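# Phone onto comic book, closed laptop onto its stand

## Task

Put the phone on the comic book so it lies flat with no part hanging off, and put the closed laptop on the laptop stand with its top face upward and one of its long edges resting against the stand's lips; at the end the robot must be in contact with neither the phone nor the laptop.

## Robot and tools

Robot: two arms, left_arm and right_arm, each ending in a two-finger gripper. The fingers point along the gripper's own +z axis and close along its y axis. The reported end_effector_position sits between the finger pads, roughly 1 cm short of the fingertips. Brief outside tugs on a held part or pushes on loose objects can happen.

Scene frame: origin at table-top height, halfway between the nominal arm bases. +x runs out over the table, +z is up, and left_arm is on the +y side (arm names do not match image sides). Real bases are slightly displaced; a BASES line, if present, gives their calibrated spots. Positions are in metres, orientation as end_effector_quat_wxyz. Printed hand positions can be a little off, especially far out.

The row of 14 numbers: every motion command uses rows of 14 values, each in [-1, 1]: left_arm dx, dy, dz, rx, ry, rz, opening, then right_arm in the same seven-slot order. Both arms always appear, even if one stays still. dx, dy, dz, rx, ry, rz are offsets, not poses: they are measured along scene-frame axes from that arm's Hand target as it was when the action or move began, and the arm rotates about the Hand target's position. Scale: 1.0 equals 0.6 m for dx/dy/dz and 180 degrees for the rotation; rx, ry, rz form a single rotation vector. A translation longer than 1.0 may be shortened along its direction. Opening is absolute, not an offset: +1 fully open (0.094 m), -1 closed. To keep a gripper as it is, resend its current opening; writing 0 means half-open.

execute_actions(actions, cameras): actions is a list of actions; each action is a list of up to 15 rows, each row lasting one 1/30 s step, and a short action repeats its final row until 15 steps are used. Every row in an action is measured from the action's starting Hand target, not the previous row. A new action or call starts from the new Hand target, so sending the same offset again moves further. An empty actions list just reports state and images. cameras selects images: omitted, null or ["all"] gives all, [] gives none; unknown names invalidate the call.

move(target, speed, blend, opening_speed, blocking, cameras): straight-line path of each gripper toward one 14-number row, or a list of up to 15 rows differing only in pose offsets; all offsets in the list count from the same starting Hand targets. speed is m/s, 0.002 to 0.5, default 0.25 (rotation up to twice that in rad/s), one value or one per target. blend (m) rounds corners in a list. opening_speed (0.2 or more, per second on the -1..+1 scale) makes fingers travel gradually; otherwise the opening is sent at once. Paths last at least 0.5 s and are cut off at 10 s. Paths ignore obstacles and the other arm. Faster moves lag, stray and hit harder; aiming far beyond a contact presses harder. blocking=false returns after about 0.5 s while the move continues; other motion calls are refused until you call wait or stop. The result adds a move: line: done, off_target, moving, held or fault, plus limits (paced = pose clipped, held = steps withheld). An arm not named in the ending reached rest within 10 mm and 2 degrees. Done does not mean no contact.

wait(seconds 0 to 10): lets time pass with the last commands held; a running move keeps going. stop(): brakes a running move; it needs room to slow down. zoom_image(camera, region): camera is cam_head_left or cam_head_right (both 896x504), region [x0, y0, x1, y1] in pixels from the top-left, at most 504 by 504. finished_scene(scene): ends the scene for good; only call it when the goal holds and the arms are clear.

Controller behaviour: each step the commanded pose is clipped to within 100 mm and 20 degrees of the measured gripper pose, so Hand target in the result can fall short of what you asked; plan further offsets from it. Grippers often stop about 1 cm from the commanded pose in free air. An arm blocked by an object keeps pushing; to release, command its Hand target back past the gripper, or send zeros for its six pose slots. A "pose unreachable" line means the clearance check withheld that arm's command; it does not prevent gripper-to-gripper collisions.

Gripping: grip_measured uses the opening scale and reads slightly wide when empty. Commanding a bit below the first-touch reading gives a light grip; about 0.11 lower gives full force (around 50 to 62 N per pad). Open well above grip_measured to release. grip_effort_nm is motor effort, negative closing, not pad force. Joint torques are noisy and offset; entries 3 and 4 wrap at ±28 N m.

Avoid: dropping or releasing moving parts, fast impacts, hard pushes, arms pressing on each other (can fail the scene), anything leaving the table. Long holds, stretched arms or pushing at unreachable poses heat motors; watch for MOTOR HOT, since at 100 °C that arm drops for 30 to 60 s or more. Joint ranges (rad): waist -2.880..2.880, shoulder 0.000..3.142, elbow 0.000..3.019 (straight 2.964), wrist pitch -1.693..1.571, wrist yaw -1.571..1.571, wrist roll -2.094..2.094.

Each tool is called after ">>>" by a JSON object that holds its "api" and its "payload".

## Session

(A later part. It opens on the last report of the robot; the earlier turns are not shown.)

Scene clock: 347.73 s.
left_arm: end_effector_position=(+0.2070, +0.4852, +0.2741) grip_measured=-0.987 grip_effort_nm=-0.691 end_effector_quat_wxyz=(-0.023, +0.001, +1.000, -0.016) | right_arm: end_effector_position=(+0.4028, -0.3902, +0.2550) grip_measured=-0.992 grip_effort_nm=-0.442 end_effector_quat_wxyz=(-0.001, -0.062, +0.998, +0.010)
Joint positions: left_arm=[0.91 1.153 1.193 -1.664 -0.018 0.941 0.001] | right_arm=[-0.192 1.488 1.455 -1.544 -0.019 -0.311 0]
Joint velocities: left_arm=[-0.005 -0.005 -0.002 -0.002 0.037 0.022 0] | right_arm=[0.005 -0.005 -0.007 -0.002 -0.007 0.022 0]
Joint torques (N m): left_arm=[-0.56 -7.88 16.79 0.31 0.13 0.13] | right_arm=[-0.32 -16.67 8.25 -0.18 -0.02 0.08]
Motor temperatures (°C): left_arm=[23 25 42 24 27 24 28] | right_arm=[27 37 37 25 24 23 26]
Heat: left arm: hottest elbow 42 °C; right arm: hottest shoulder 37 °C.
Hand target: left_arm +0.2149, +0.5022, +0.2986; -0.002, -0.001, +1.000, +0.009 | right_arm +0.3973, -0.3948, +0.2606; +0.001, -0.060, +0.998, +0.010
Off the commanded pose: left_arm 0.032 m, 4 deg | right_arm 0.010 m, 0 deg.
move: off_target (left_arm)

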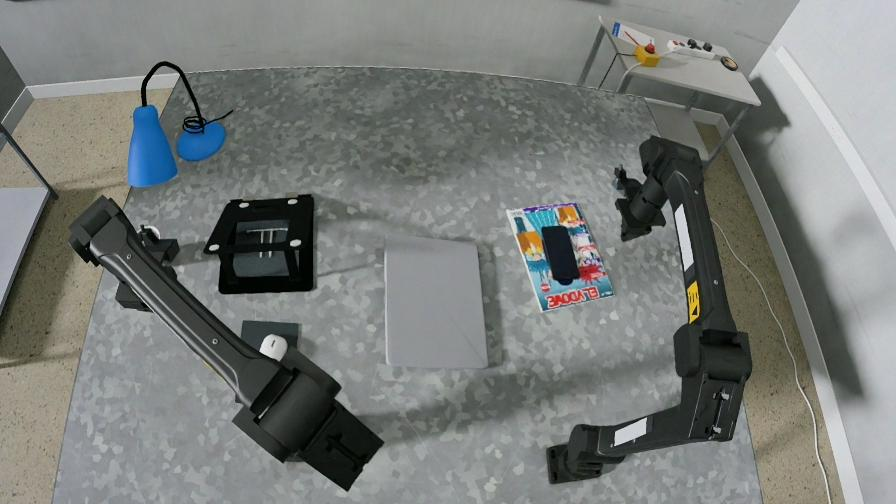

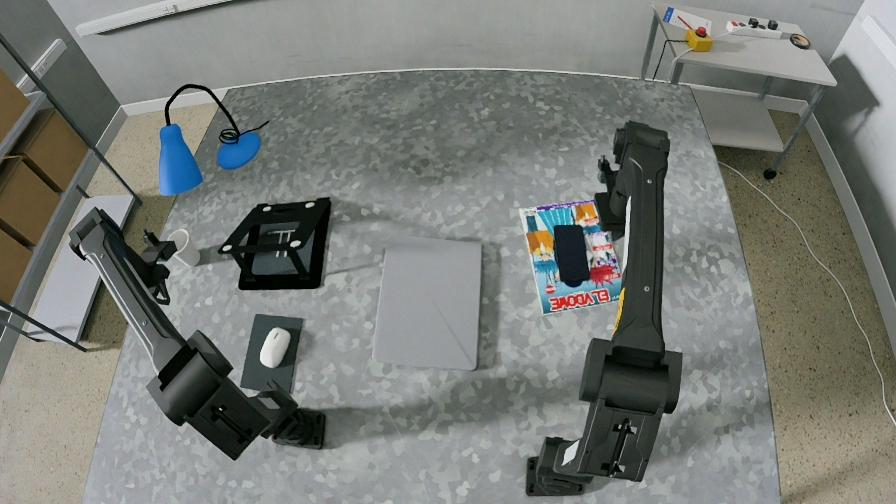

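>>> {"api": "move", "payload": {"target": [0.055,-0.537,-0.248,0,0,0,-1,0.151,0.375,-0.234,0,0,0,-1], "speed": 0.2}}

Scene clock: 419.70 s.
left_arm: end_effector_position=(+0.2453, +0.1799, +0.1577) grip_measured=-0.987 grip_effort_nm=-0.691 end_effector_quat_wxyz=(+0.005, -0.004, +1.000, +0.005) | right_arm: end_effector_position=(+0.4642, -0.1807, +0.1071) grip_measured=-0.992 grip_effort_nm=-0.442 end_effector_quat_wxyz=(-0.024, -0.060, +0.998, +0.006)
Joint positions: left_arm=[-0.323 0.914 0.734 -1.384 -0.012 -0.302 0.001] | right_arm=[0.248 1.771 1.408 -1.253 -0.02 0.133 0]
Joint velocities: left_arm=[-0.015 -0.015 0.002 -0.012 0.037 0.051 0] | right_arm=[-0.024 0.015 -0.012 -0.012 -0.051 0.007 0]
Joint torques (N m): left_arm=[-2.55 -4.01 9.62 0.81 -0.21 -0.09] | right_arm=[1.03 -17.38 11.88 0.38 0 0.2]
Motor temperatures (°C): left_arm=[23 25 47 24 26 24 28] | right_arm=[27 36 37 25 24 23 26]
Heat: left arm: hottest elbow 47 °C; right arm: hottest elbow 37 °C.
Hand target: left_arm +0.2458, +0.1768, +0.1531; +0.004, -0.001, +1.000, +0.007 | right_arm +0.4875, -0.1713, +0.1159; -0.002, -0.059, +0.998, +0.010
Off the commanded pose: left_arm 0.008 m, 1 deg | right_arm 0.029 m, 3 deg.
move: off_target (right_arm)

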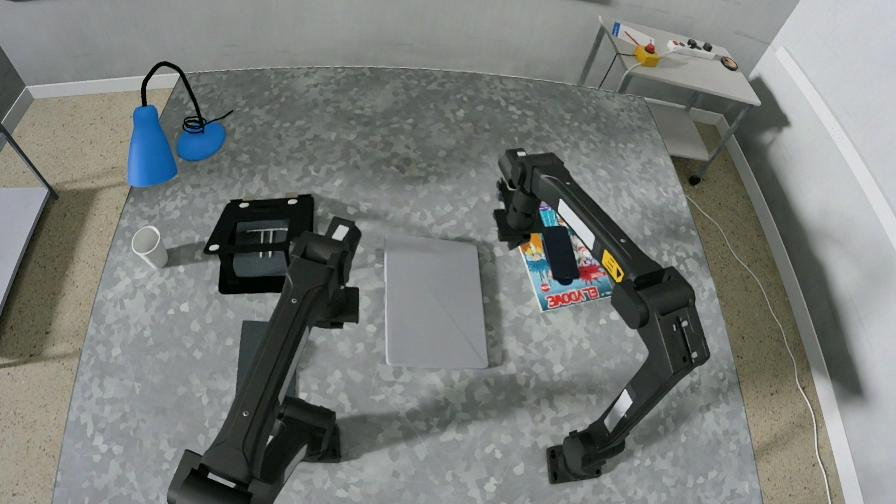

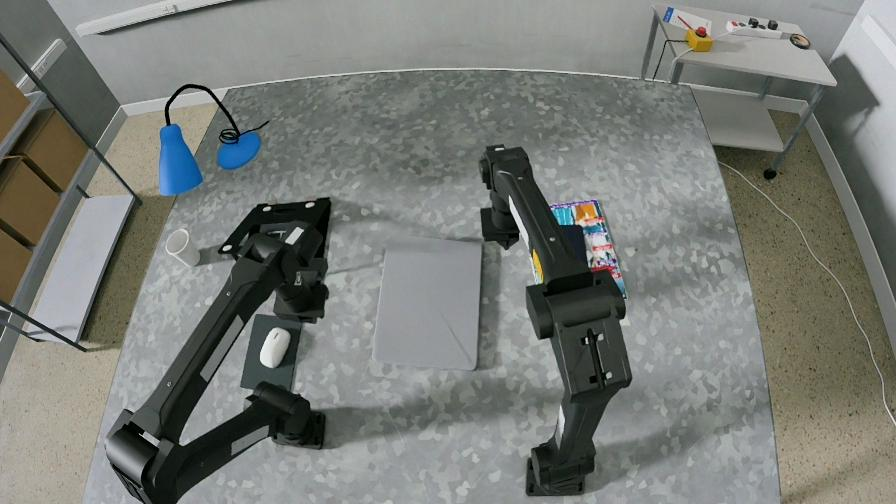

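>>> {"api": "move", "payload": {"target": [0.0,0.0,-0.245,0,0,0,-1,0.0,0.0,-0.19,0,0,0,-1], "speed": 0.12}}

>>> {"api": "zoom_image", "payload": {"camera": "cam_head_left", "region": [340, 200, 540, 400]}}

Scene clock: 424.17 s.
left_arm: end_effector_position=(+0.2462, +0.1783, +0.0115) grip_measured=-0.987 grip_effort_nm=-0.686 end_effector_quat_wxyz=(+0.006, -0.004, +1.000, +0.005) | right_arm: end_effector_position=(+0.4912, -0.1737, +0.0196) grip_measured=-0.992 grip_effort_nm=-0.447 end_effector_quat_wxyz=(+0.011, -0.060, +0.998, +0.013)
Joint positions: left_arm=[-0.328 1.15 0.448 -0.86 -0.012 -0.308 0.001] | right_arm=[0.248 1.896 1.338 -0.987 -0.02 0.133 0]
Joint velocities: left_arm=[-0.015 0.005 0.002 0.002 0.022 -0.007 0] | right_arm=[-0.005 -0.024 0.007 0.002 -0.051 0.007 0]
Joint torques (N m): left_arm=[-2.9 -4.6 7.24 0.72 -0.15 -0.1] | right_arm=[0.73 -18.02 6.39 0.53 0.02 0.2]
Motor temperatures (°C): left_arm=[23 25 45 24 26 24 28] | right_arm=[27 36 38 25 24 23 26]
Heat: left arm: hottest elbow 45 °C; right arm: hottest elbow 38 °C.
Hand target: left_arm +0.2435, +0.1762, +0.0067; +0.004, -0.001, +1.000, +0.007 | right_arm +0.4865, -0.1732, +0.0017; -0.002, -0.059, +0.998, +0.010
Off the commanded pose: left_arm 0.006 m, 1 deg | right_arm 0.018 m, 1 deg.
move: off_target (right_arm)

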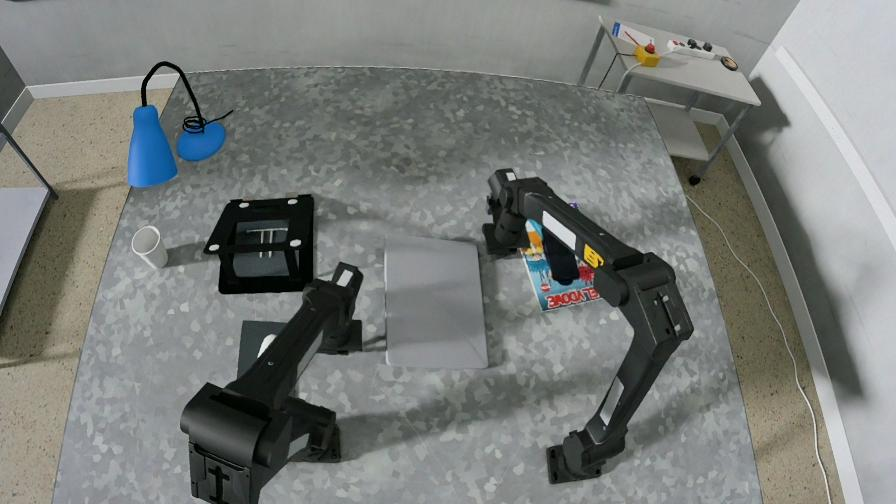

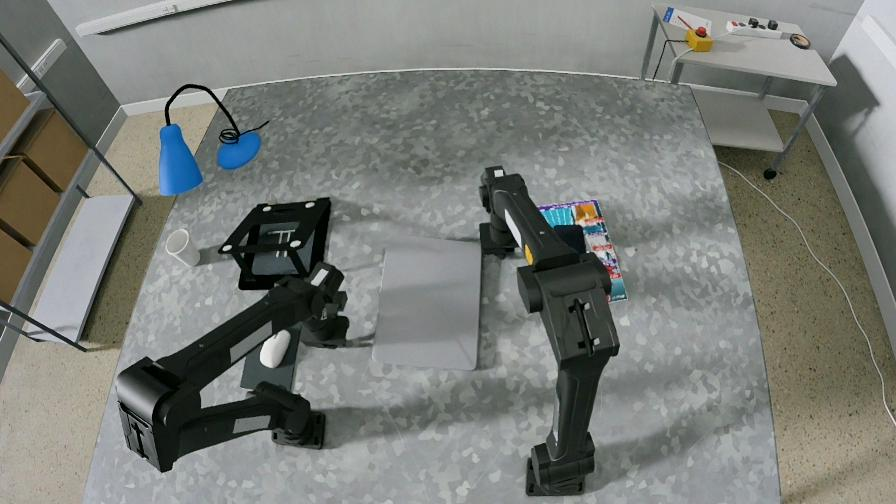

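Scaled by 2.520.

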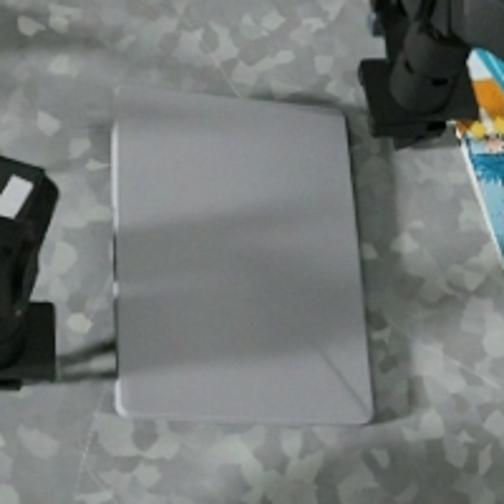

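>>> {"api": "move", "payload": {"target": [[0.008,-0.066,0.005,0,0,0,-1,0.003,0.083,0,0,0,0,-1],[-0.028,-0.104,0.005,0,0,0,-1,0.038,0.12,0,0,0,0,-1],[-0.054,-0.147,0.005,0,0,0,-1,0.064,0.164,0,0,0,0,-1],[-0.074,-0.195,0.005,0,0,0,-1,0.084,0.212,0,0,0,0,-1],[-0.086,-0.245,0.005,0,0,0,-1,0.095,0.262,0,0,0,0,-1]], "speed": 0.06, "blend": 0.01}}

>>> {"api": "zoom_image", "payload": {"camera": "cam_head_left", "region": [340, 200, 540, 400]}}

Scene clock: 437.03 s.
left_arm: end_effector_position=(+0.1835, +0.0503, +0.0090) grip_measured=-0.987 grip_effort_nm=-0.691 end_effector_quat_wxyz=(+0.000, -0.007, +1.000, +0.016) | right_arm: end_effector_position=(+0.5419, -0.0345, +0.0161) grip_measured=-0.992 grip_effort_nm=-0.442 end_effector_quat_wxyz=(+0.007, -0.053, +0.998, +0.011)
Joint positions: left_arm=[-0.946 1.253 0.516 -0.859 -0.02 -0.933 0.001] | right_arm=[0.444 2.127 1.712 -1.134 -0.014 0.342 0]
Joint velocities: left_arm=[0.005 -0.005 -0.007 0.002 -0.066 -0.007 0.001] | right_arm=[-0.005 0.005 0.002 0.007 0.037 -0.022 0]
Joint torques (N m): left_arm=[-3.14 -3.9 11.38 0.96 0.24 -0.02] | right_arm=[1.96 -20.37 10.91 -0.24 -0.17 0.23]
Motor temperatures (°C): left_arm=[23 25 42 24 26 24 28] | right_arm=[27 37 37 25 24 23 26]
Heat: left arm: hottest elbow 42 °C; right arm: hottest shoulder 37 °C.
Hand target: left_arm +0.1908, +0.0296, +0.0110; +0.005, -0.001, +1.000, +0.004 | right_arm +0.5447, -0.0166, -0.0012; -0.004, -0.060, +0.998, +0.010
Off the commanded pose: left_arm 0.023 m, 1 deg | right_arm 0.023 m, 1 deg.
move: off_target (left_arm, right_arm)

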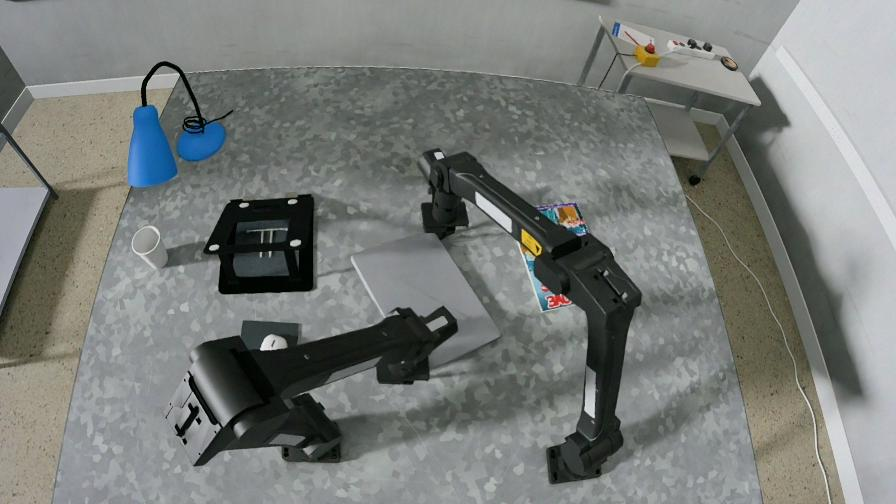

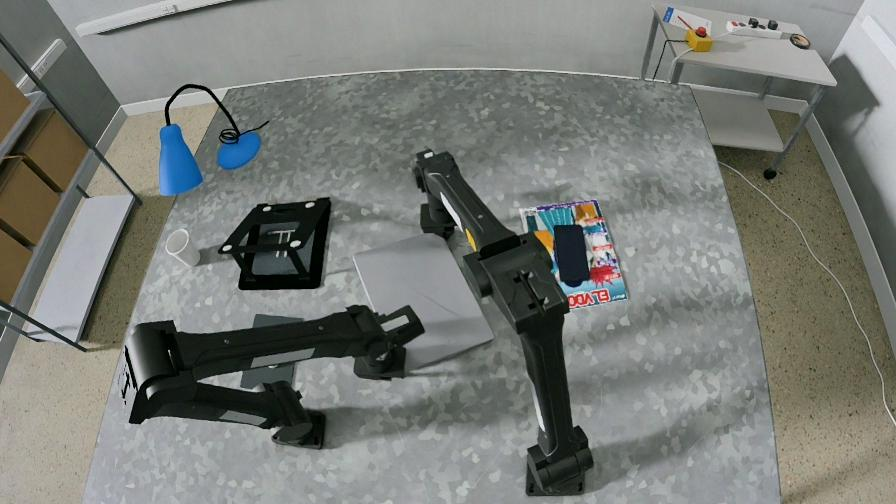

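Scaled by 2.520.

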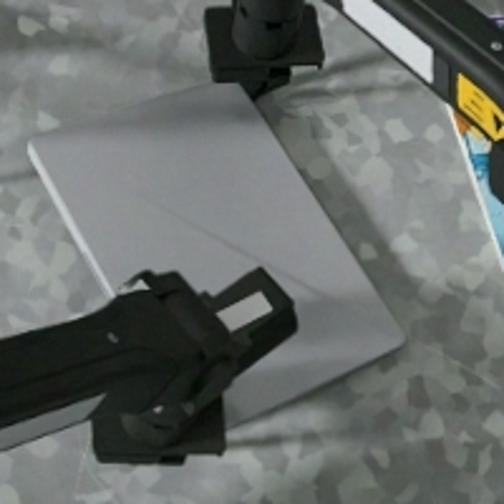

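>>> {"api": "move", "payload": {"target": [[0.0,-0.05,0.0,0,0,0,-1,0.015,0.05,0,0,0,0,-1],[0.0,-0.1,0.0,0,0,0,-1,0.022,0.1,0,0,0,0,-1]], "speed": 0.06, "blend": 0.01}}

>>> {"api": "zoom_image", "payload": {"camera": "cam_head_left", "region": [340, 200, 540, 400]}}

Scene clock: 451.83 s.
left_arm: end_effector_position=(+0.1833, -0.0059, +0.0095) grip_measured=-0.987 grip_effort_nm=-0.681 end_effector_quat_wxyz=(-0.002, -0.005, +1.000, +0.021) | right_arm: end_effector_position=(+0.5598, +0.0214, +0.0174) grip_measured=-0.992 grip_effort_nm=-0.437 end_effector_quat_wxyz=(+0.007, -0.051, +0.999, +0.011)
Joint positions: left_arm=[-1.064 1.389 0.64 -0.859 -0.019 -1.046 0.001] | right_arm=[0.507 2.236 1.907 -1.22 -0.013 0.41 0]
Joint velocities: left_arm=[-0.015 -0.015 -0.002 0.007 0.007 -0.007 0] | right_arm=[-0.015 0.005 0.007 -0.002 0.037 0.037 0]
Joint torques (N m): left_arm=[-2.73 -6.71 11.62 1.1 0.19 -0.1] | right_arm=[2.49 -21.89 11.29 0.08 -0.21 0.22]
Motor temperatures (°C): left_arm=[23 25 40 24 26 24 28] | right_arm=[27 38 37 25 24 23 26]
Heat: left arm: hottest elbow 40 °C; right arm: hottest shoulder 38 °C.
Hand target: left_arm +0.1901, -0.0305, +0.0110; +0.005, -0.001, +1.000, +0.004 | right_arm +0.5585, +0.0434, -0.0023; -0.004, -0.060, +0.998, +0.010
Off the commanded pose: left_arm 0.026 m, 2 deg | right_arm 0.029 m, 2 deg.
move: off_target (left_arm, right_arm)

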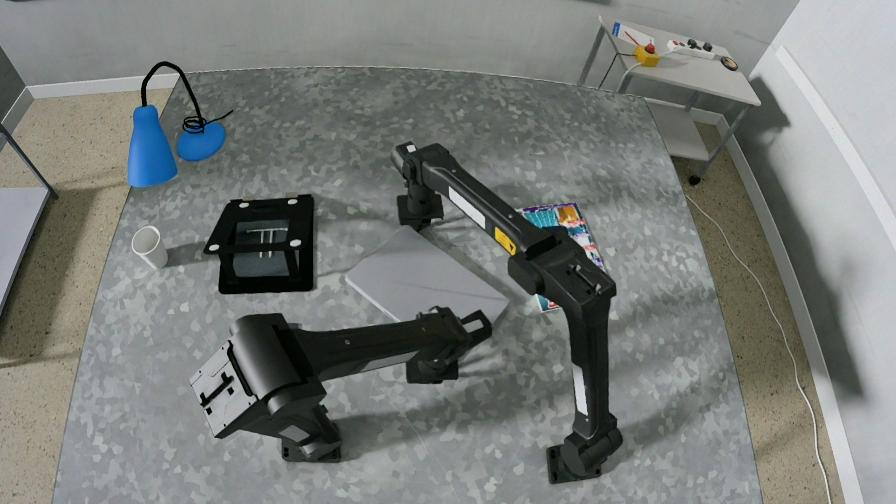

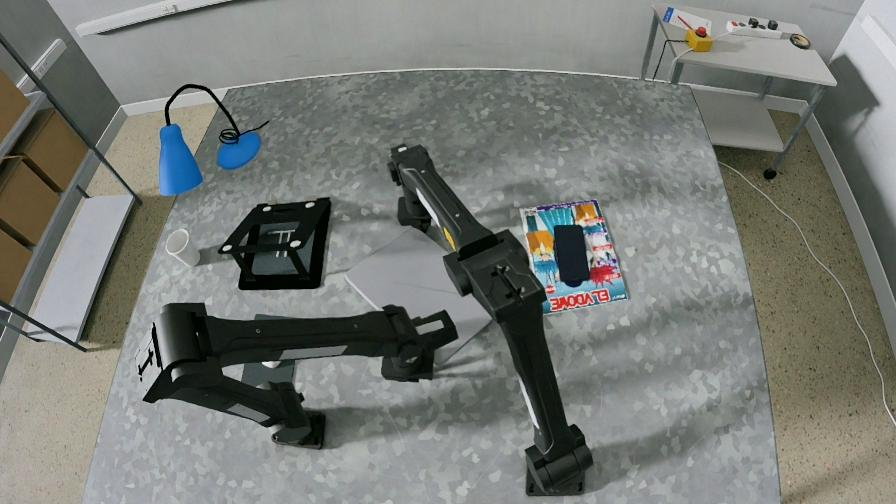

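Scaled by 2.520.

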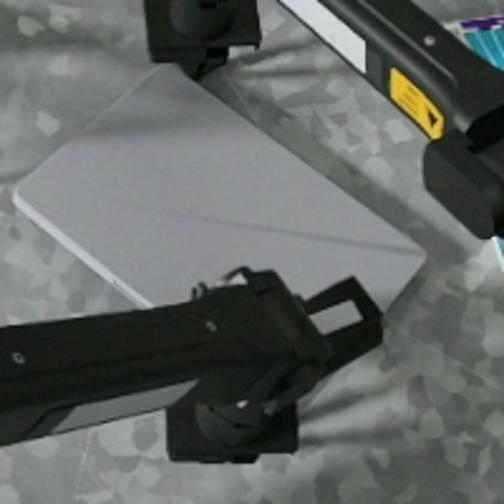

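>>> {"api": "move", "payload": {"target": [[-0.042,0.071,0.0,0,0,0,-1,0.053,-0.089,0,0,0,0,-1],[-0.035,0.071,0.23,0,0,0,-1,0.053,-0.089,0.23,0,0,0,-1]], "speed": 0.12, "blend": 0.01, "cameras": []}}

>>> {"api": "move", "payload": {"target": [0,0,0,0,0,0,-1,-0.38,-0.37,0,0,0,0,-1], "speed": 0.2, "cameras": ["cam_head_left"]}}

Scene clock: 463.17 s.
left_arm: end_effector_position=(+0.1604, +0.0304, +0.1223) grip_measured=-0.987 grip_effort_nm=-0.681 end_effector_quat_wxyz=(-0.011, -0.004, +0.999, +0.033) | right_arm: end_effector_position=(+0.5751, -0.0146, +0.1019) grip_measured=-0.992 grip_effort_nm=-0.447 end_effector_quat_wxyz=(-0.035, -0.057, +0.998, -0.003)
Joint positions: left_arm=[-1.066 1.086 0.739 -1.293 -0.015 -1.046 0.001] | right_arm=[0.447 2.238 2.136 -1.536 -0.021 0.339 0]
Joint velocities: left_arm=[-0.015 -0.005 0.007 -0.012 -0.007 -0.007 -0.001] | right_arm=[-0.015 0.005 -0.017 0.007 0.037 0.051 0]
Joint torques (N m): left_arm=[-1.79 -7.82 15.79 -0.31 0 0.1] | right_arm=[0.38 -28.81 12.53 -0.14 0.05 0.1]
Motor temperatures (°C): left_arm=[23 25 40 24 26 24 28] | right_arm=[27 37 39 25 24 23 26]
Heat: left arm: hottest elbow 40 °C; right arm: hottest elbow 39 °C.
Hand target: left_arm +0.1715, +0.0114, +0.1486; +0.005, -0.001, +1.000, +0.004 | right_arm +0.5904, -0.0082, +0.1366; -0.003, -0.059, +0.998, +0.010
Off the commanded pose: left_arm 0.034 m, 4 deg | right_arm 0.037 m, 4 deg.
move: off_target (left_arm, right_arm)
No camera images: "cameras" was empty.

Scene clock: 465.60 s.
left_arm: end_effector_position=(+0.1604, +0.0305, +0.1223) grip_measured=-0.987 grip_effort_nm=-0.681 end_effector_quat_wxyz=(-0.011, -0.004, +0.999, +0.034) | right_arm: end_effector_position=(+0.3631, -0.2234, +0.1411) grip_measured=-0.992 grip_effort_nm=-0.437 end_effector_quat_wxyz=(-0.007, -0.060, +0.998, +0.009)
Joint positions: left_arm=[-1.066 1.086 0.739 -1.293 -0.015 -1.046 0.001] | right_arm=[0.209 1.451 1.11 -1.241 -0.019 0.093 0]
Joint velocities: left_arm=[-0.005 -0.015 -0.002 -0.022 0.022 -0.007 0] | right_arm=[-0.005 -0.015 -0.007 0.002 -0.095 0.022 -0.001]
Joint torques (N m): left_arm=[-1.85 -7.77 15.65 -0.43 -0.02 0.1] | right_arm=[-0.15 -14.62 6.52 0.51 -0.01 0.12]
Motor temperatures (°C): left_arm=[23 25 40 24 26 24 28] | right_arm=[27 38 39 25 24 23 26]
Heat: left arm: hottest elbow 40 °C; right arm: hottest elbow 39 °C.
Hand target: left_arm +0.1716, +0.0114, +0.1486; +0.005, -0.001, +1.000, +0.004 | right_arm +0.3605, -0.2280, +0.1411; -0.002, -0.060, +0.998, +0.010
Off the commanded pose: left_arm 0.034 m, 4 deg | right_arm 0.008 m, 0 deg.
move: off_target (left_arm)
Images, in order (width x height): cam_head_left 896x504.

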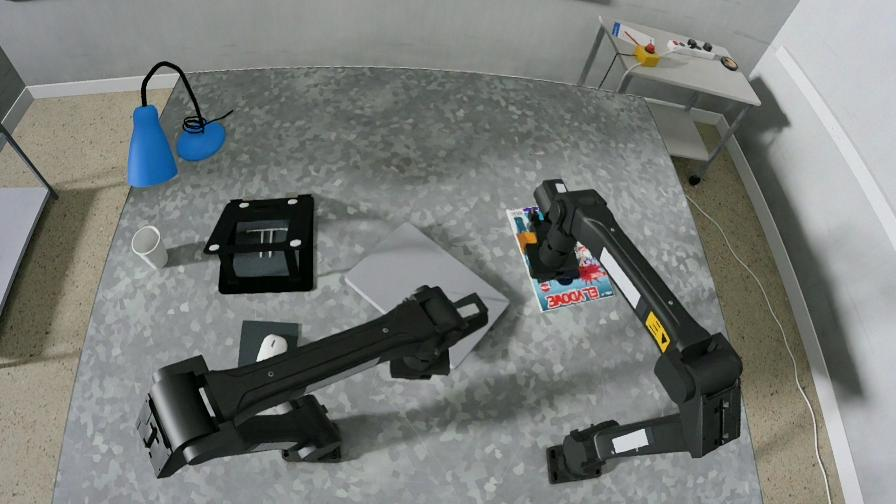

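>>> {"api": "move", "payload": {"target": [[0.414,0.264,0,0,0,0,-1,0,0,0,0,0,0,-1],[0.731,-0.002,0,0,0,0,-1,-0.168,0.163,0,0,0,0,-1],[0.731,-0.002,0,0,0,0,-1,-0.296,0.388,0,0,0,0,-1]], "speed": 0.2, "blend": 0.02}}

Scene clock: 474.17 s.
left_arm: end_effector_position=(+0.5935, +0.0186, +0.1269) grip_measured=-0.987 grip_effort_nm=-0.681 end_effector_quat_wxyz=(-0.016, -0.001, +1.000, +0.015) | right_arm: end_effector_position=(+0.1714, -0.0145, +0.1257) grip_measured=-0.992 grip_effort_nm=-0.442 end_effector_quat_wxyz=(-0.021, -0.059, +0.998, -0.008)
Joint positions: left_arm=[-0.412 1.995 1.797 -1.414 -0.016 -0.387 0.001] | right_arm=[0.963 1.372 0.986 -1.223 -0.023 0.851 0]
Joint velocities: left_arm=[-0.005 -0.005 -0.002 -0.012 0.022 -0.051 0] | right_arm=[0.005 0.005 -0.017 0.007 -0.007 0.007 -0.001]
Joint torques (N m): left_arm=[-2.55 -20.95 16.59 -0.17 0.05 -0.11] | right_arm=[1.14 -10.29 11.78 0.35 0.14 0.21]
Motor temperatures (°C): left_arm=[23 25 41 24 26 24 28] | right_arm=[27 37 39 25 24 23 26]
Heat: left arm: hottest elbow 41 °C; right arm: hottest elbow 39 °C.
Hand target: left_arm +0.6101, +0.0053, +0.1440; +0.004, -0.001, +1.000, +0.007 | right_arm +0.1831, +0.0078, +0.1382; -0.006, -0.059, +0.998, +0.008
Off the commanded pose: left_arm 0.029 m, 3 deg | right_arm 0.027 m, 3 deg.
move: off_target (left_arm, right_arm)

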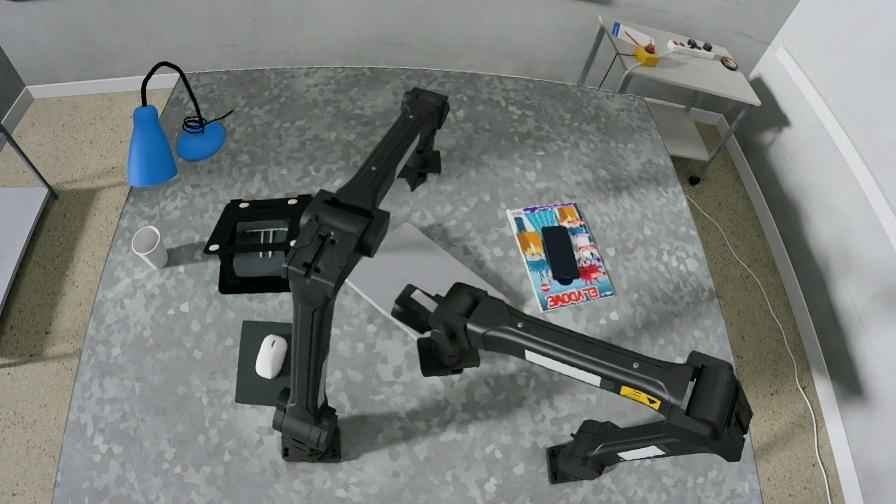

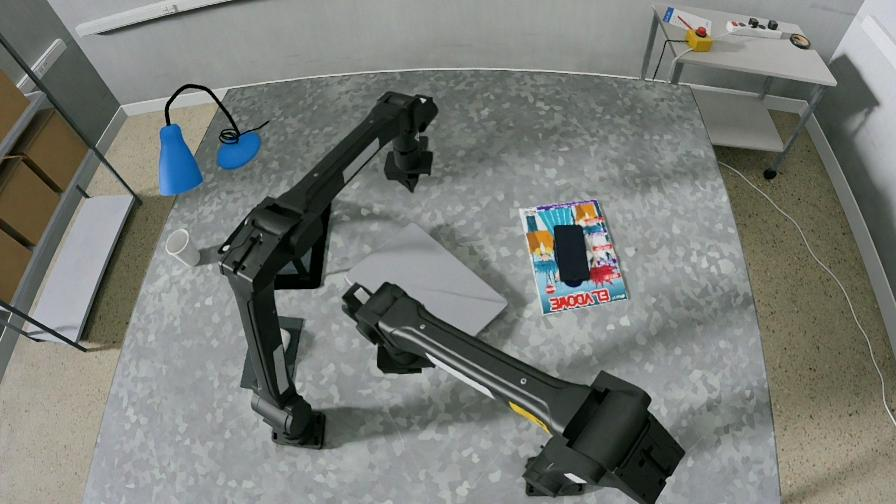

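>>> {"api": "move", "payload": {"target": [0,0,-0.24,0,0,0,-1,-0.01,-0.02,-0.22,0,0,0,-1], "speed": 0.12}}

>>> {"api": "zoom_image", "payload": {"camera": "cam_head_right", "region": [320, 160, 540, 380]}}

Scene clock: 479.57 s.
left_arm: end_effector_position=(+0.6135, +0.0103, +0.0151) grip_measured=-0.987 grip_effort_nm=-0.681 end_effector_quat_wxyz=(+0.011, -0.002, +1.000, +0.004) | right_arm: end_effector_position=(+0.1796, -0.0028, +0.0169) grip_measured=-0.992 grip_effort_nm=-0.437 end_effector_quat_wxyz=(-0.001, -0.059, +0.998, +0.017)
Joint positions: left_arm=[-0.413 2.109 1.677 -1.121 -0.016 -0.389 0.001] | right_arm=[0.963 1.536 0.827 -0.837 -0.023 0.851 0]
Joint velocities: left_arm=[-0.005 -0.005 -0.007 -0.002 0.007 -0.037 0] | right_arm=[-0.015 -0.015 -0.022 -0.012 0.022 0.022 0]
Joint torques (N m): left_arm=[-2.26 -21.48 8.54 0.91 -0.06 -0.04] | right_arm=[0.5 -11.93 5.45 0.53 0.14 0.13]
Motor temperatures (°C): left_arm=[23 26 41 24 26 24 28] | right_arm=[27 37 40 25 24 23 26]
Heat: left arm: hottest elbow 41 °C; right arm: hottest elbow 40 °C.
Hand target: left_arm +0.6080, +0.0048, +0.0000; +0.004, -0.001, +1.000, +0.007 | right_arm +0.1776, -0.0064, +0.0063; -0.006, -0.060, +0.998, +0.008
Off the commanded pose: left_arm 0.016 m, 1 deg | right_arm 0.011 m, 1 deg.
move: off_target (left_arm, right_arm)

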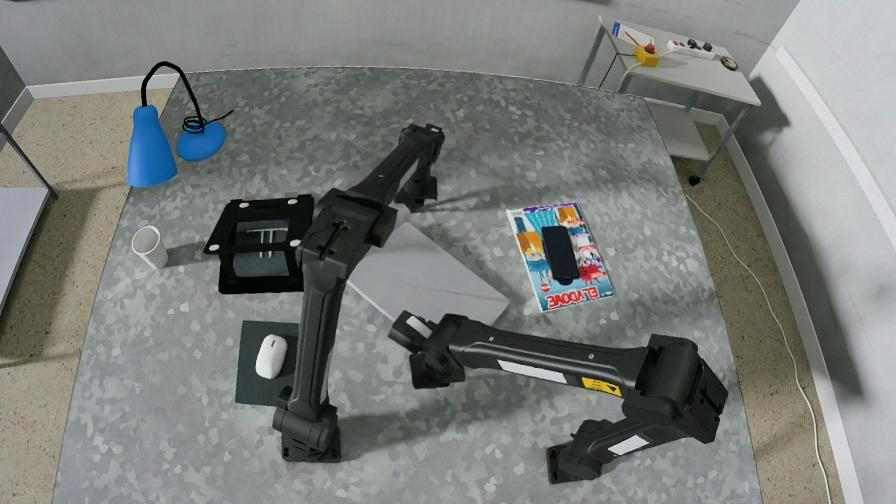

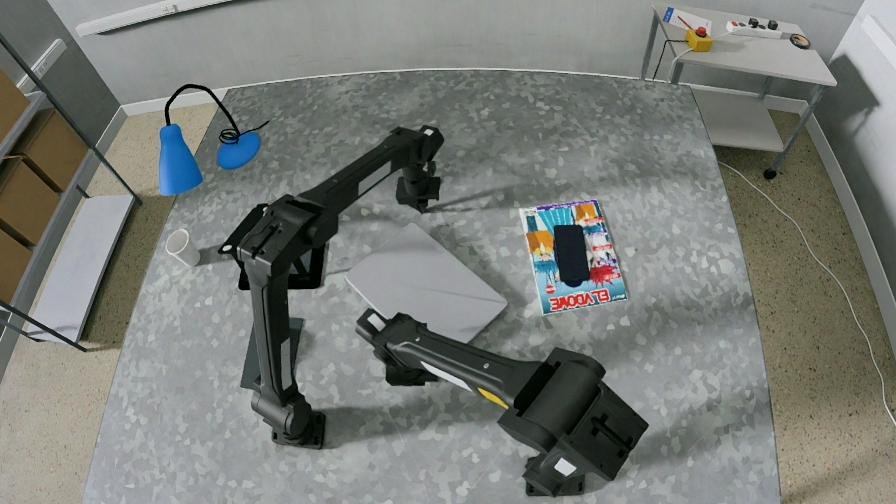

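Scaled by 2.291.

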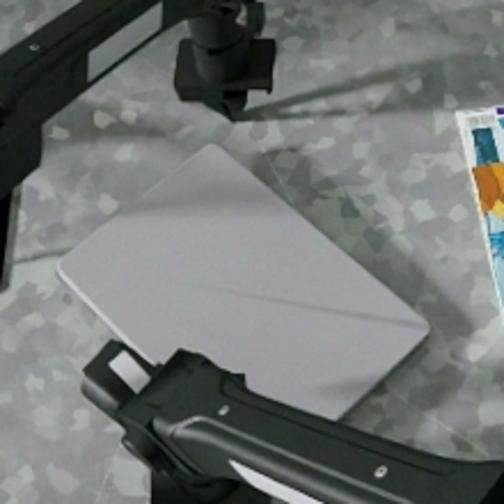

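>>> {"api": "move", "payload": {"target": [[-0.042,0.062,0,0,0,0,-1,0.066,0.027,0,0,0,0,-1],[-0.051,0.115,0,0,0,0,-1,0.075,-0.025,0,0,0,0,-1],[-0.069,0.165,0,0,0,0,-1,0.093,-0.076,0,0,0,0,-1],[-0.096,0.211,0,0,0,0,-1,0.12,-0.122,0,0,0,0,-1],[-0.13,0.252,0,0,0,0,-1,0.154,-0.163,0,0,0,0,-1]], "speed": 0.06, "blend": 0.01}}

>>> {"api": "zoom_image", "payload": {"camera": "cam_head_left", "region": [320, 180, 540, 400]}}

Scene clock: 490.83 s.
left_arm: end_effector_position=(+0.5414, +0.1438, +0.0122) grip_measured=-0.987 grip_effort_nm=-0.686 end_effector_quat_wxyz=(+0.016, +0.004, +1.000, +0.004) | right_arm: end_effector_position=(+0.2676, -0.0943, +0.0108) grip_measured=-0.992 grip_effort_nm=-0.437 end_effector_quat_wxyz=(-0.006, -0.066, +0.998, +0.014)
Joint positions: left_arm=[-0.224 1.862 1.262 -0.94 -0.014 -0.186 0.001] | right_arm=[0.615 1.548 0.82 -0.839 -0.031 0.488 0]
Joint velocities: left_arm=[0.005 -0.015 -0.012 0.007 -0.037 -0.051 0] | right_arm=[0.005 -0.005 0.012 -0.002 0.037 -0.066 0]
Joint torques (N m): left_arm=[0.44 -16.85 6.04 0.64 -0.18 0.11] | right_arm=[-1.08 -13.33 5.16 0.39 0.39 0.12]
Motor temperatures (°C): left_arm=[23 26 39 24 26 24 28] | right_arm=[27 36 38 25 24 23 26]
Heat: left arm: hottest elbow 39 °C; right arm: hottest elbow 38 °C.
Hand target: left_arm +0.5314, +0.1573, +0.0002; +0.003, -0.001, +1.000, +0.008 | right_arm +0.2698, -0.1052, +0.0081; -0.004, -0.059, +0.998, +0.009
Off the commanded pose: left_arm 0.021 m, 2 deg | right_arm 0.011 m, 1 deg.
move: off_target (left_arm, right_arm)

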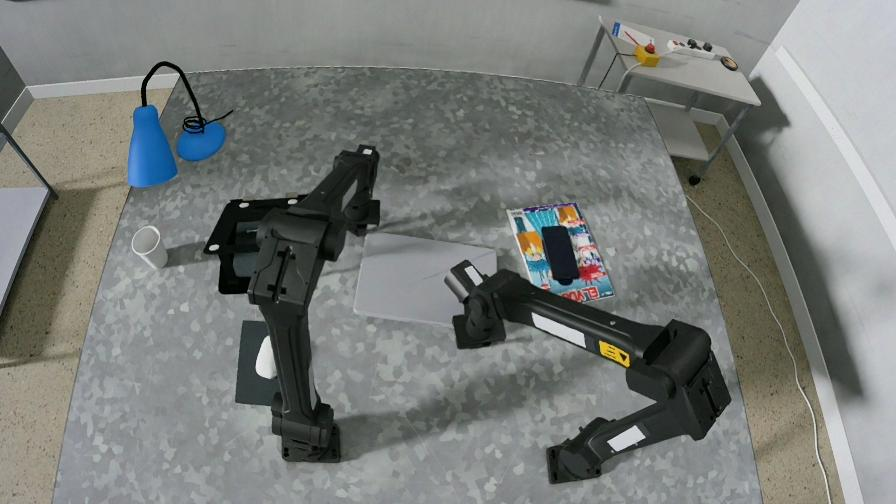

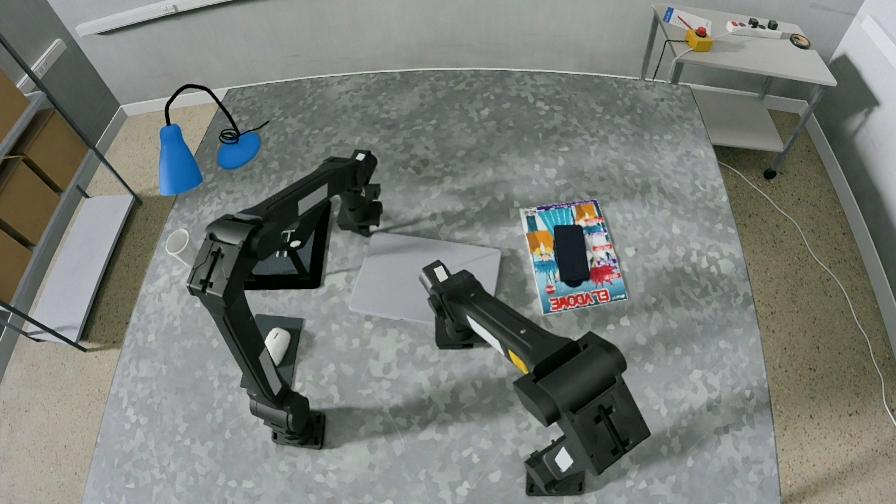

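Scaled by 2.291.

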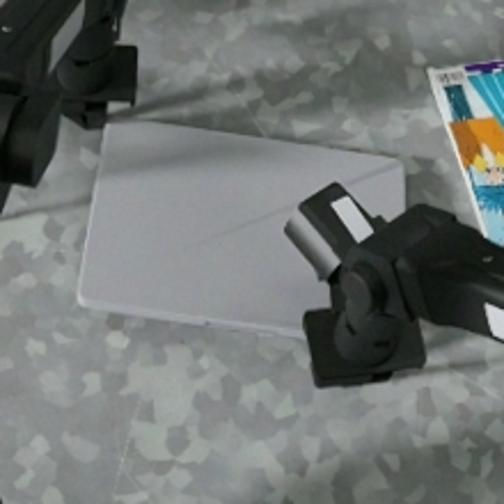

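>>> {"api": "move", "payload": {"target": [[0.09,-0.05,0,0,0,0,-1,-0.03,0,0.2,0,0,0,-1],[0.09,-0.05,0,0,0,0,-1,0.55,-0.01,0.2,0,0,0,-1],[0.09,-0.05,0,0,0,0,-1,0.55,-0.01,-0.013,0,0,0,-1]], "speed": 0.2, "blend": 0.02}}

Scene clock: 499.77 s.
left_arm: end_effector_position=(+0.5712, +0.1367, +0.0128) grip_measured=-0.987 grip_effort_nm=-0.686 end_effector_quat_wxyz=(+0.005, -0.003, +1.000, +0.006) | right_arm: end_effector_position=(+0.6004, -0.1085, +0.0202) grip_measured=-0.992 grip_effort_nm=-0.442 end_effector_quat_wxyz=(+0.009, -0.061, +0.998, +0.013)
Joint positions: left_arm=[-0.226 1.94 1.388 -1.011 -0.014 -0.204 0.001] | right_arm=[0.303 2.191 1.835 -1.192 -0.02 0.186 0]
Joint velocities: left_arm=[-0.005 -0.015 -0.012 0.002 0.066 -0.022 0.002] | right_arm=[-0.024 0.005 -0.007 -0.002 0.007 0.022 0]
Joint torques (N m): left_arm=[-2.73 -16.09 13.14 0.5 -0.15 -0.02] | right_arm=[-0.15 -23 7.46 0.5 0 0.09]
Motor temperatures (°C): left_arm=[23 27 39 24 26 24 28] | right_arm=[27 36 38 25 24 23 26]
Heat: left arm: hottest elbow 39 °C; right arm: hottest elbow 38 °C.
Hand target: left_arm +0.5851, +0.1265, -0.0001; +0.003, -0.001, +1.000, +0.008 | right_arm +0.6005, -0.1152, -0.0003; -0.002, -0.059, +0.998, +0.010
Off the commanded pose: left_arm 0.021 m, 0 deg | right_arm 0.020 m, 2 deg.
move: off_target (left_arm, right_arm)

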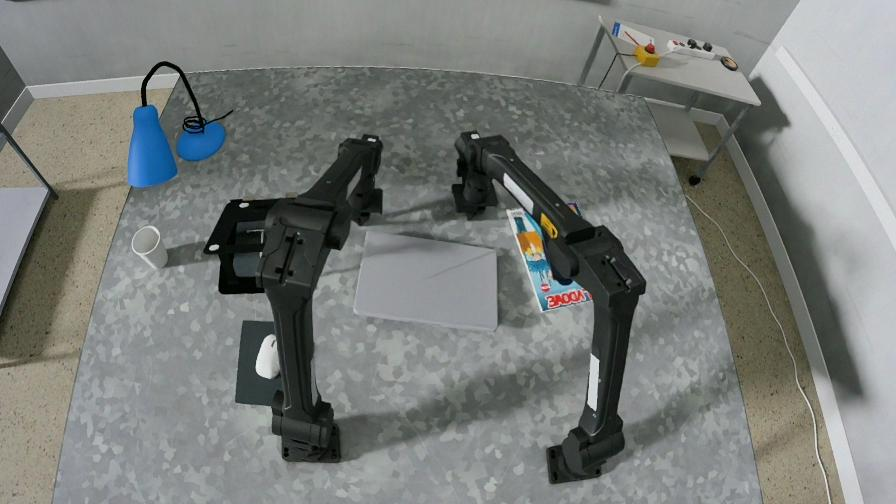

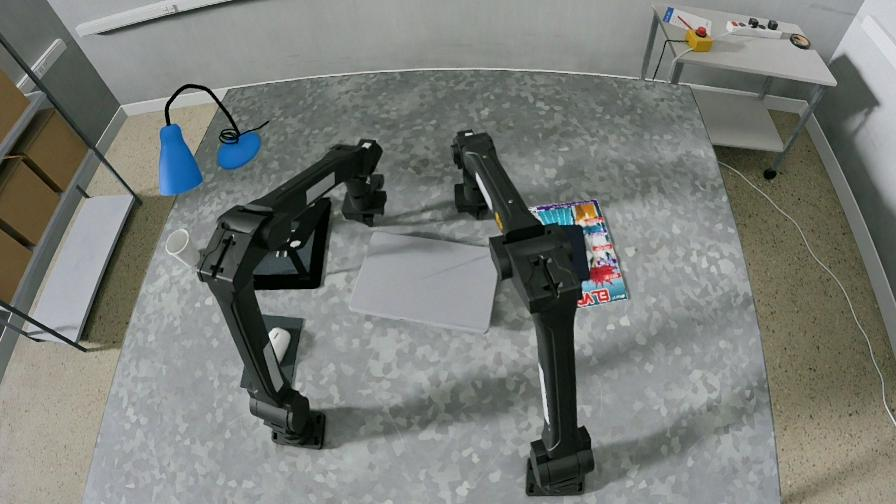

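>>> {"api": "move", "payload": {"target": [-0.30,0.0,0,0,0,0,-1,-0.325,0.02,0,0,0,0,-1], "speed": 0.07}}

>>> {"api": "zoom_image", "payload": {"camera": "cam_head_left", "region": [320, 180, 540, 400]}}

Scene clock: 506.10 s.
left_arm: end_effector_position=(+0.4239, +0.1411, +0.0106) grip_measured=-0.987 grip_effort_nm=-0.686 end_effector_quat_wxyz=(+0.019, -0.013, +1.000, +0.009) | right_arm: end_effector_position=(+0.4263, -0.1102, +0.0121) grip_measured=-0.992 grip_effort_nm=-0.442 end_effector_quat_wxyz=(+0.015, -0.050, +0.999, +0.010)
Joint positions: left_arm=[-0.293 1.617 0.905 -0.827 -0.027 -0.289 0.001] | right_arm=[0.409 1.815 1.189 -0.91 -0.009 0.315 0]
Joint velocities: left_arm=[-0.005 -0.005 -0.012 0.007 -0.037 0.007 0.001] | right_arm=[-0.015 -0.015 -0.002 0.002 -0.037 0.007 0]
Joint torques (N m): left_arm=[-4.19 -13.63 5.26 0.21 0.32 -0.08] | right_arm=[2.61 -18.55 4.51 0.32 -0.34 0.22]
Motor temperatures (°C): left_arm=[23 27 39 24 26 24 28] | right_arm=[27 37 38 25 24 23 26]
Heat: left arm: hottest elbow 39 °C; right arm: hottest elbow 38 °C.
Hand target: left_arm +0.4050, +0.1290, +0.0016; +0.004, -0.001, +1.000, +0.007 | right_arm +0.4053, -0.1010, +0.0008; -0.003, -0.059, +0.998, +0.010
Off the commanded pose: left_arm 0.026 m, 2 deg | right_arm 0.025 m, 2 deg.
move: off_target (left_arm, right_arm)

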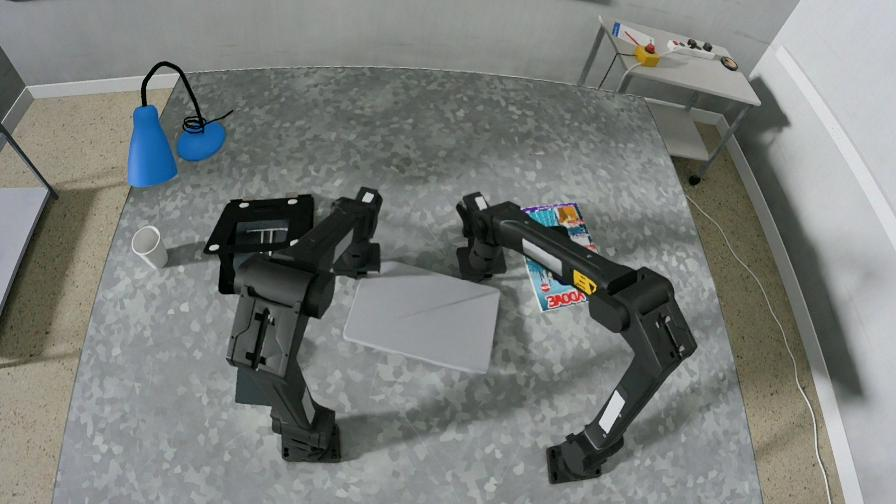

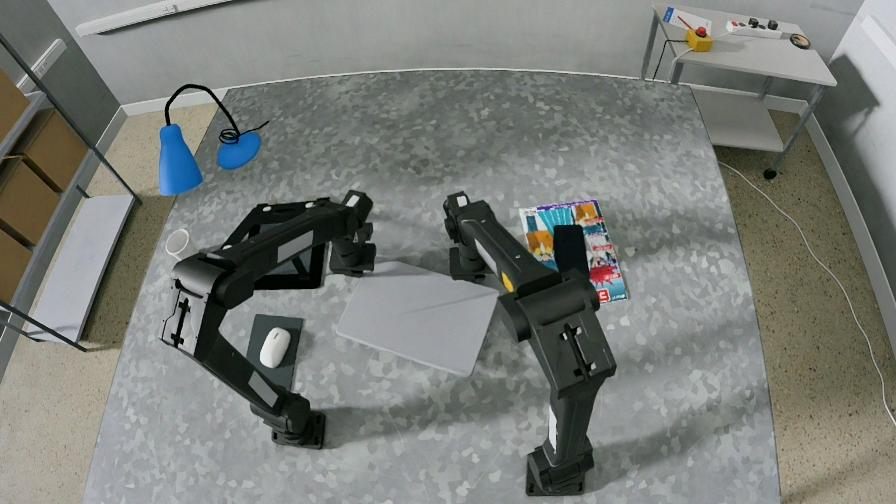

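Scaled by 2.291.

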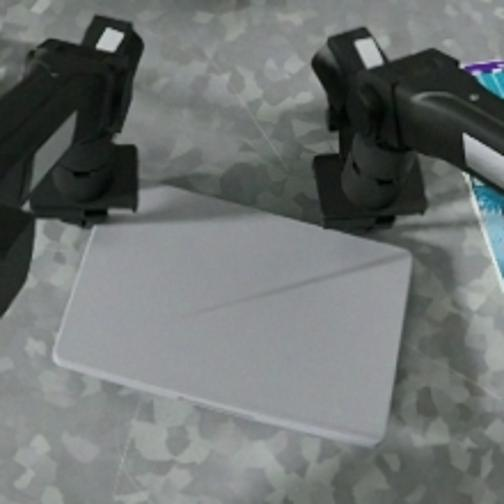

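>>> {"api": "move", "payload": {"target": [[0.0,0.06,0.2,0,0,0,-1,0,0,0,0,0,0,-1],[0.2,-0.107,0.2,0,0,0,-1,0,0,0,0,0,0,-1],[0.2,-0.107,0.0,0,0,0,-1,0,0,0,0,0,0,-1]], "speed": 0.2, "blend": 0.02, "cameras": ["cam_head_left"]}}

>>> {"api": "zoom_image", "payload": {"camera": "cam_head_left", "region": [320, 180, 540, 400]}}

Scene clock: 524.70 s.
left_arm: end_effector_position=(+0.5293, +0.0686, +0.0127) grip_measured=-0.987 grip_effort_nm=-0.681 end_effector_quat_wxyz=(+0.011, -0.003, +1.000, +0.005) | right_arm: end_effector_position=(+0.4264, -0.1101, +0.0121) grip_measured=-0.992 grip_effort_nm=-0.437 end_effector_quat_wxyz=(+0.015, -0.049, +0.999, +0.010)
Joint positions: left_arm=[-0.37 1.886 1.301 -0.969 -0.017 -0.348 0.001] | right_arm=[0.409 1.815 1.189 -0.91 -0.009 0.317 0]
Joint velocities: left_arm=[-0.005 0.005 -0.002 -0.002 -0.022 0.051 0] | right_arm=[-0.015 -0.024 -0.012 0.012 -0.066 -0.037 0]
Joint torques (N m): left_arm=[-2.32 -16.44 8.21 0.72 -0.03 -0.02] | right_arm=[2.49 -18.43 4.49 0.2 -0.34 0.23]
Motor temperatures (°C): left_arm=[23 27 37 24 26 24 28] | right_arm=[27 37 36 25 24 23 26]
Heat: left arm: hottest elbow 37 °C; right arm: hottest shoulder 37 °C.
Hand target: left_arm +0.5244, +0.0629, +0.0007; +0.004, -0.001, +1.000, +0.007 | right_arm +0.4053, -0.1009, +0.0007; -0.003, -0.059, +0.998, +0.010
Off the commanded pose: left_arm 0.013 m, 1 deg | right_arm 0.026 m, 2 deg.
move: off_target (left_arm, right_arm)
Images, in order (width x height): cam_head_left 896x504.

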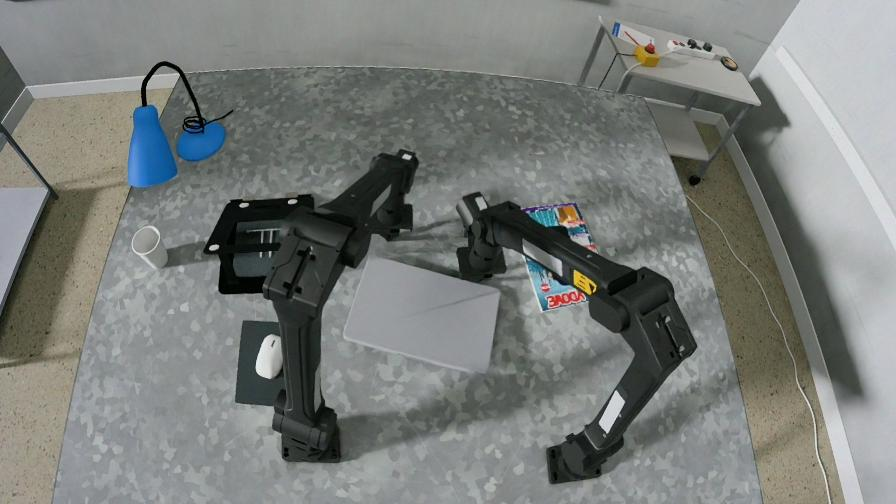

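Scaled by 2.291.

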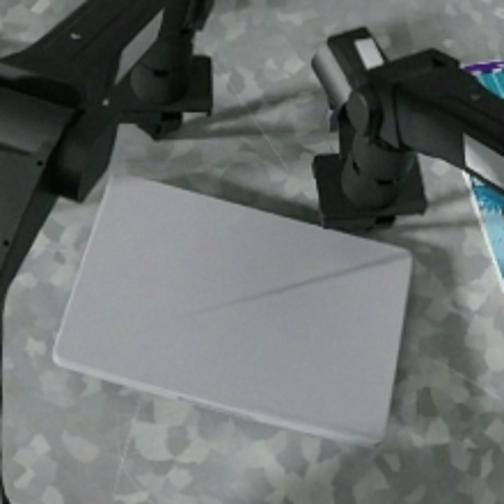

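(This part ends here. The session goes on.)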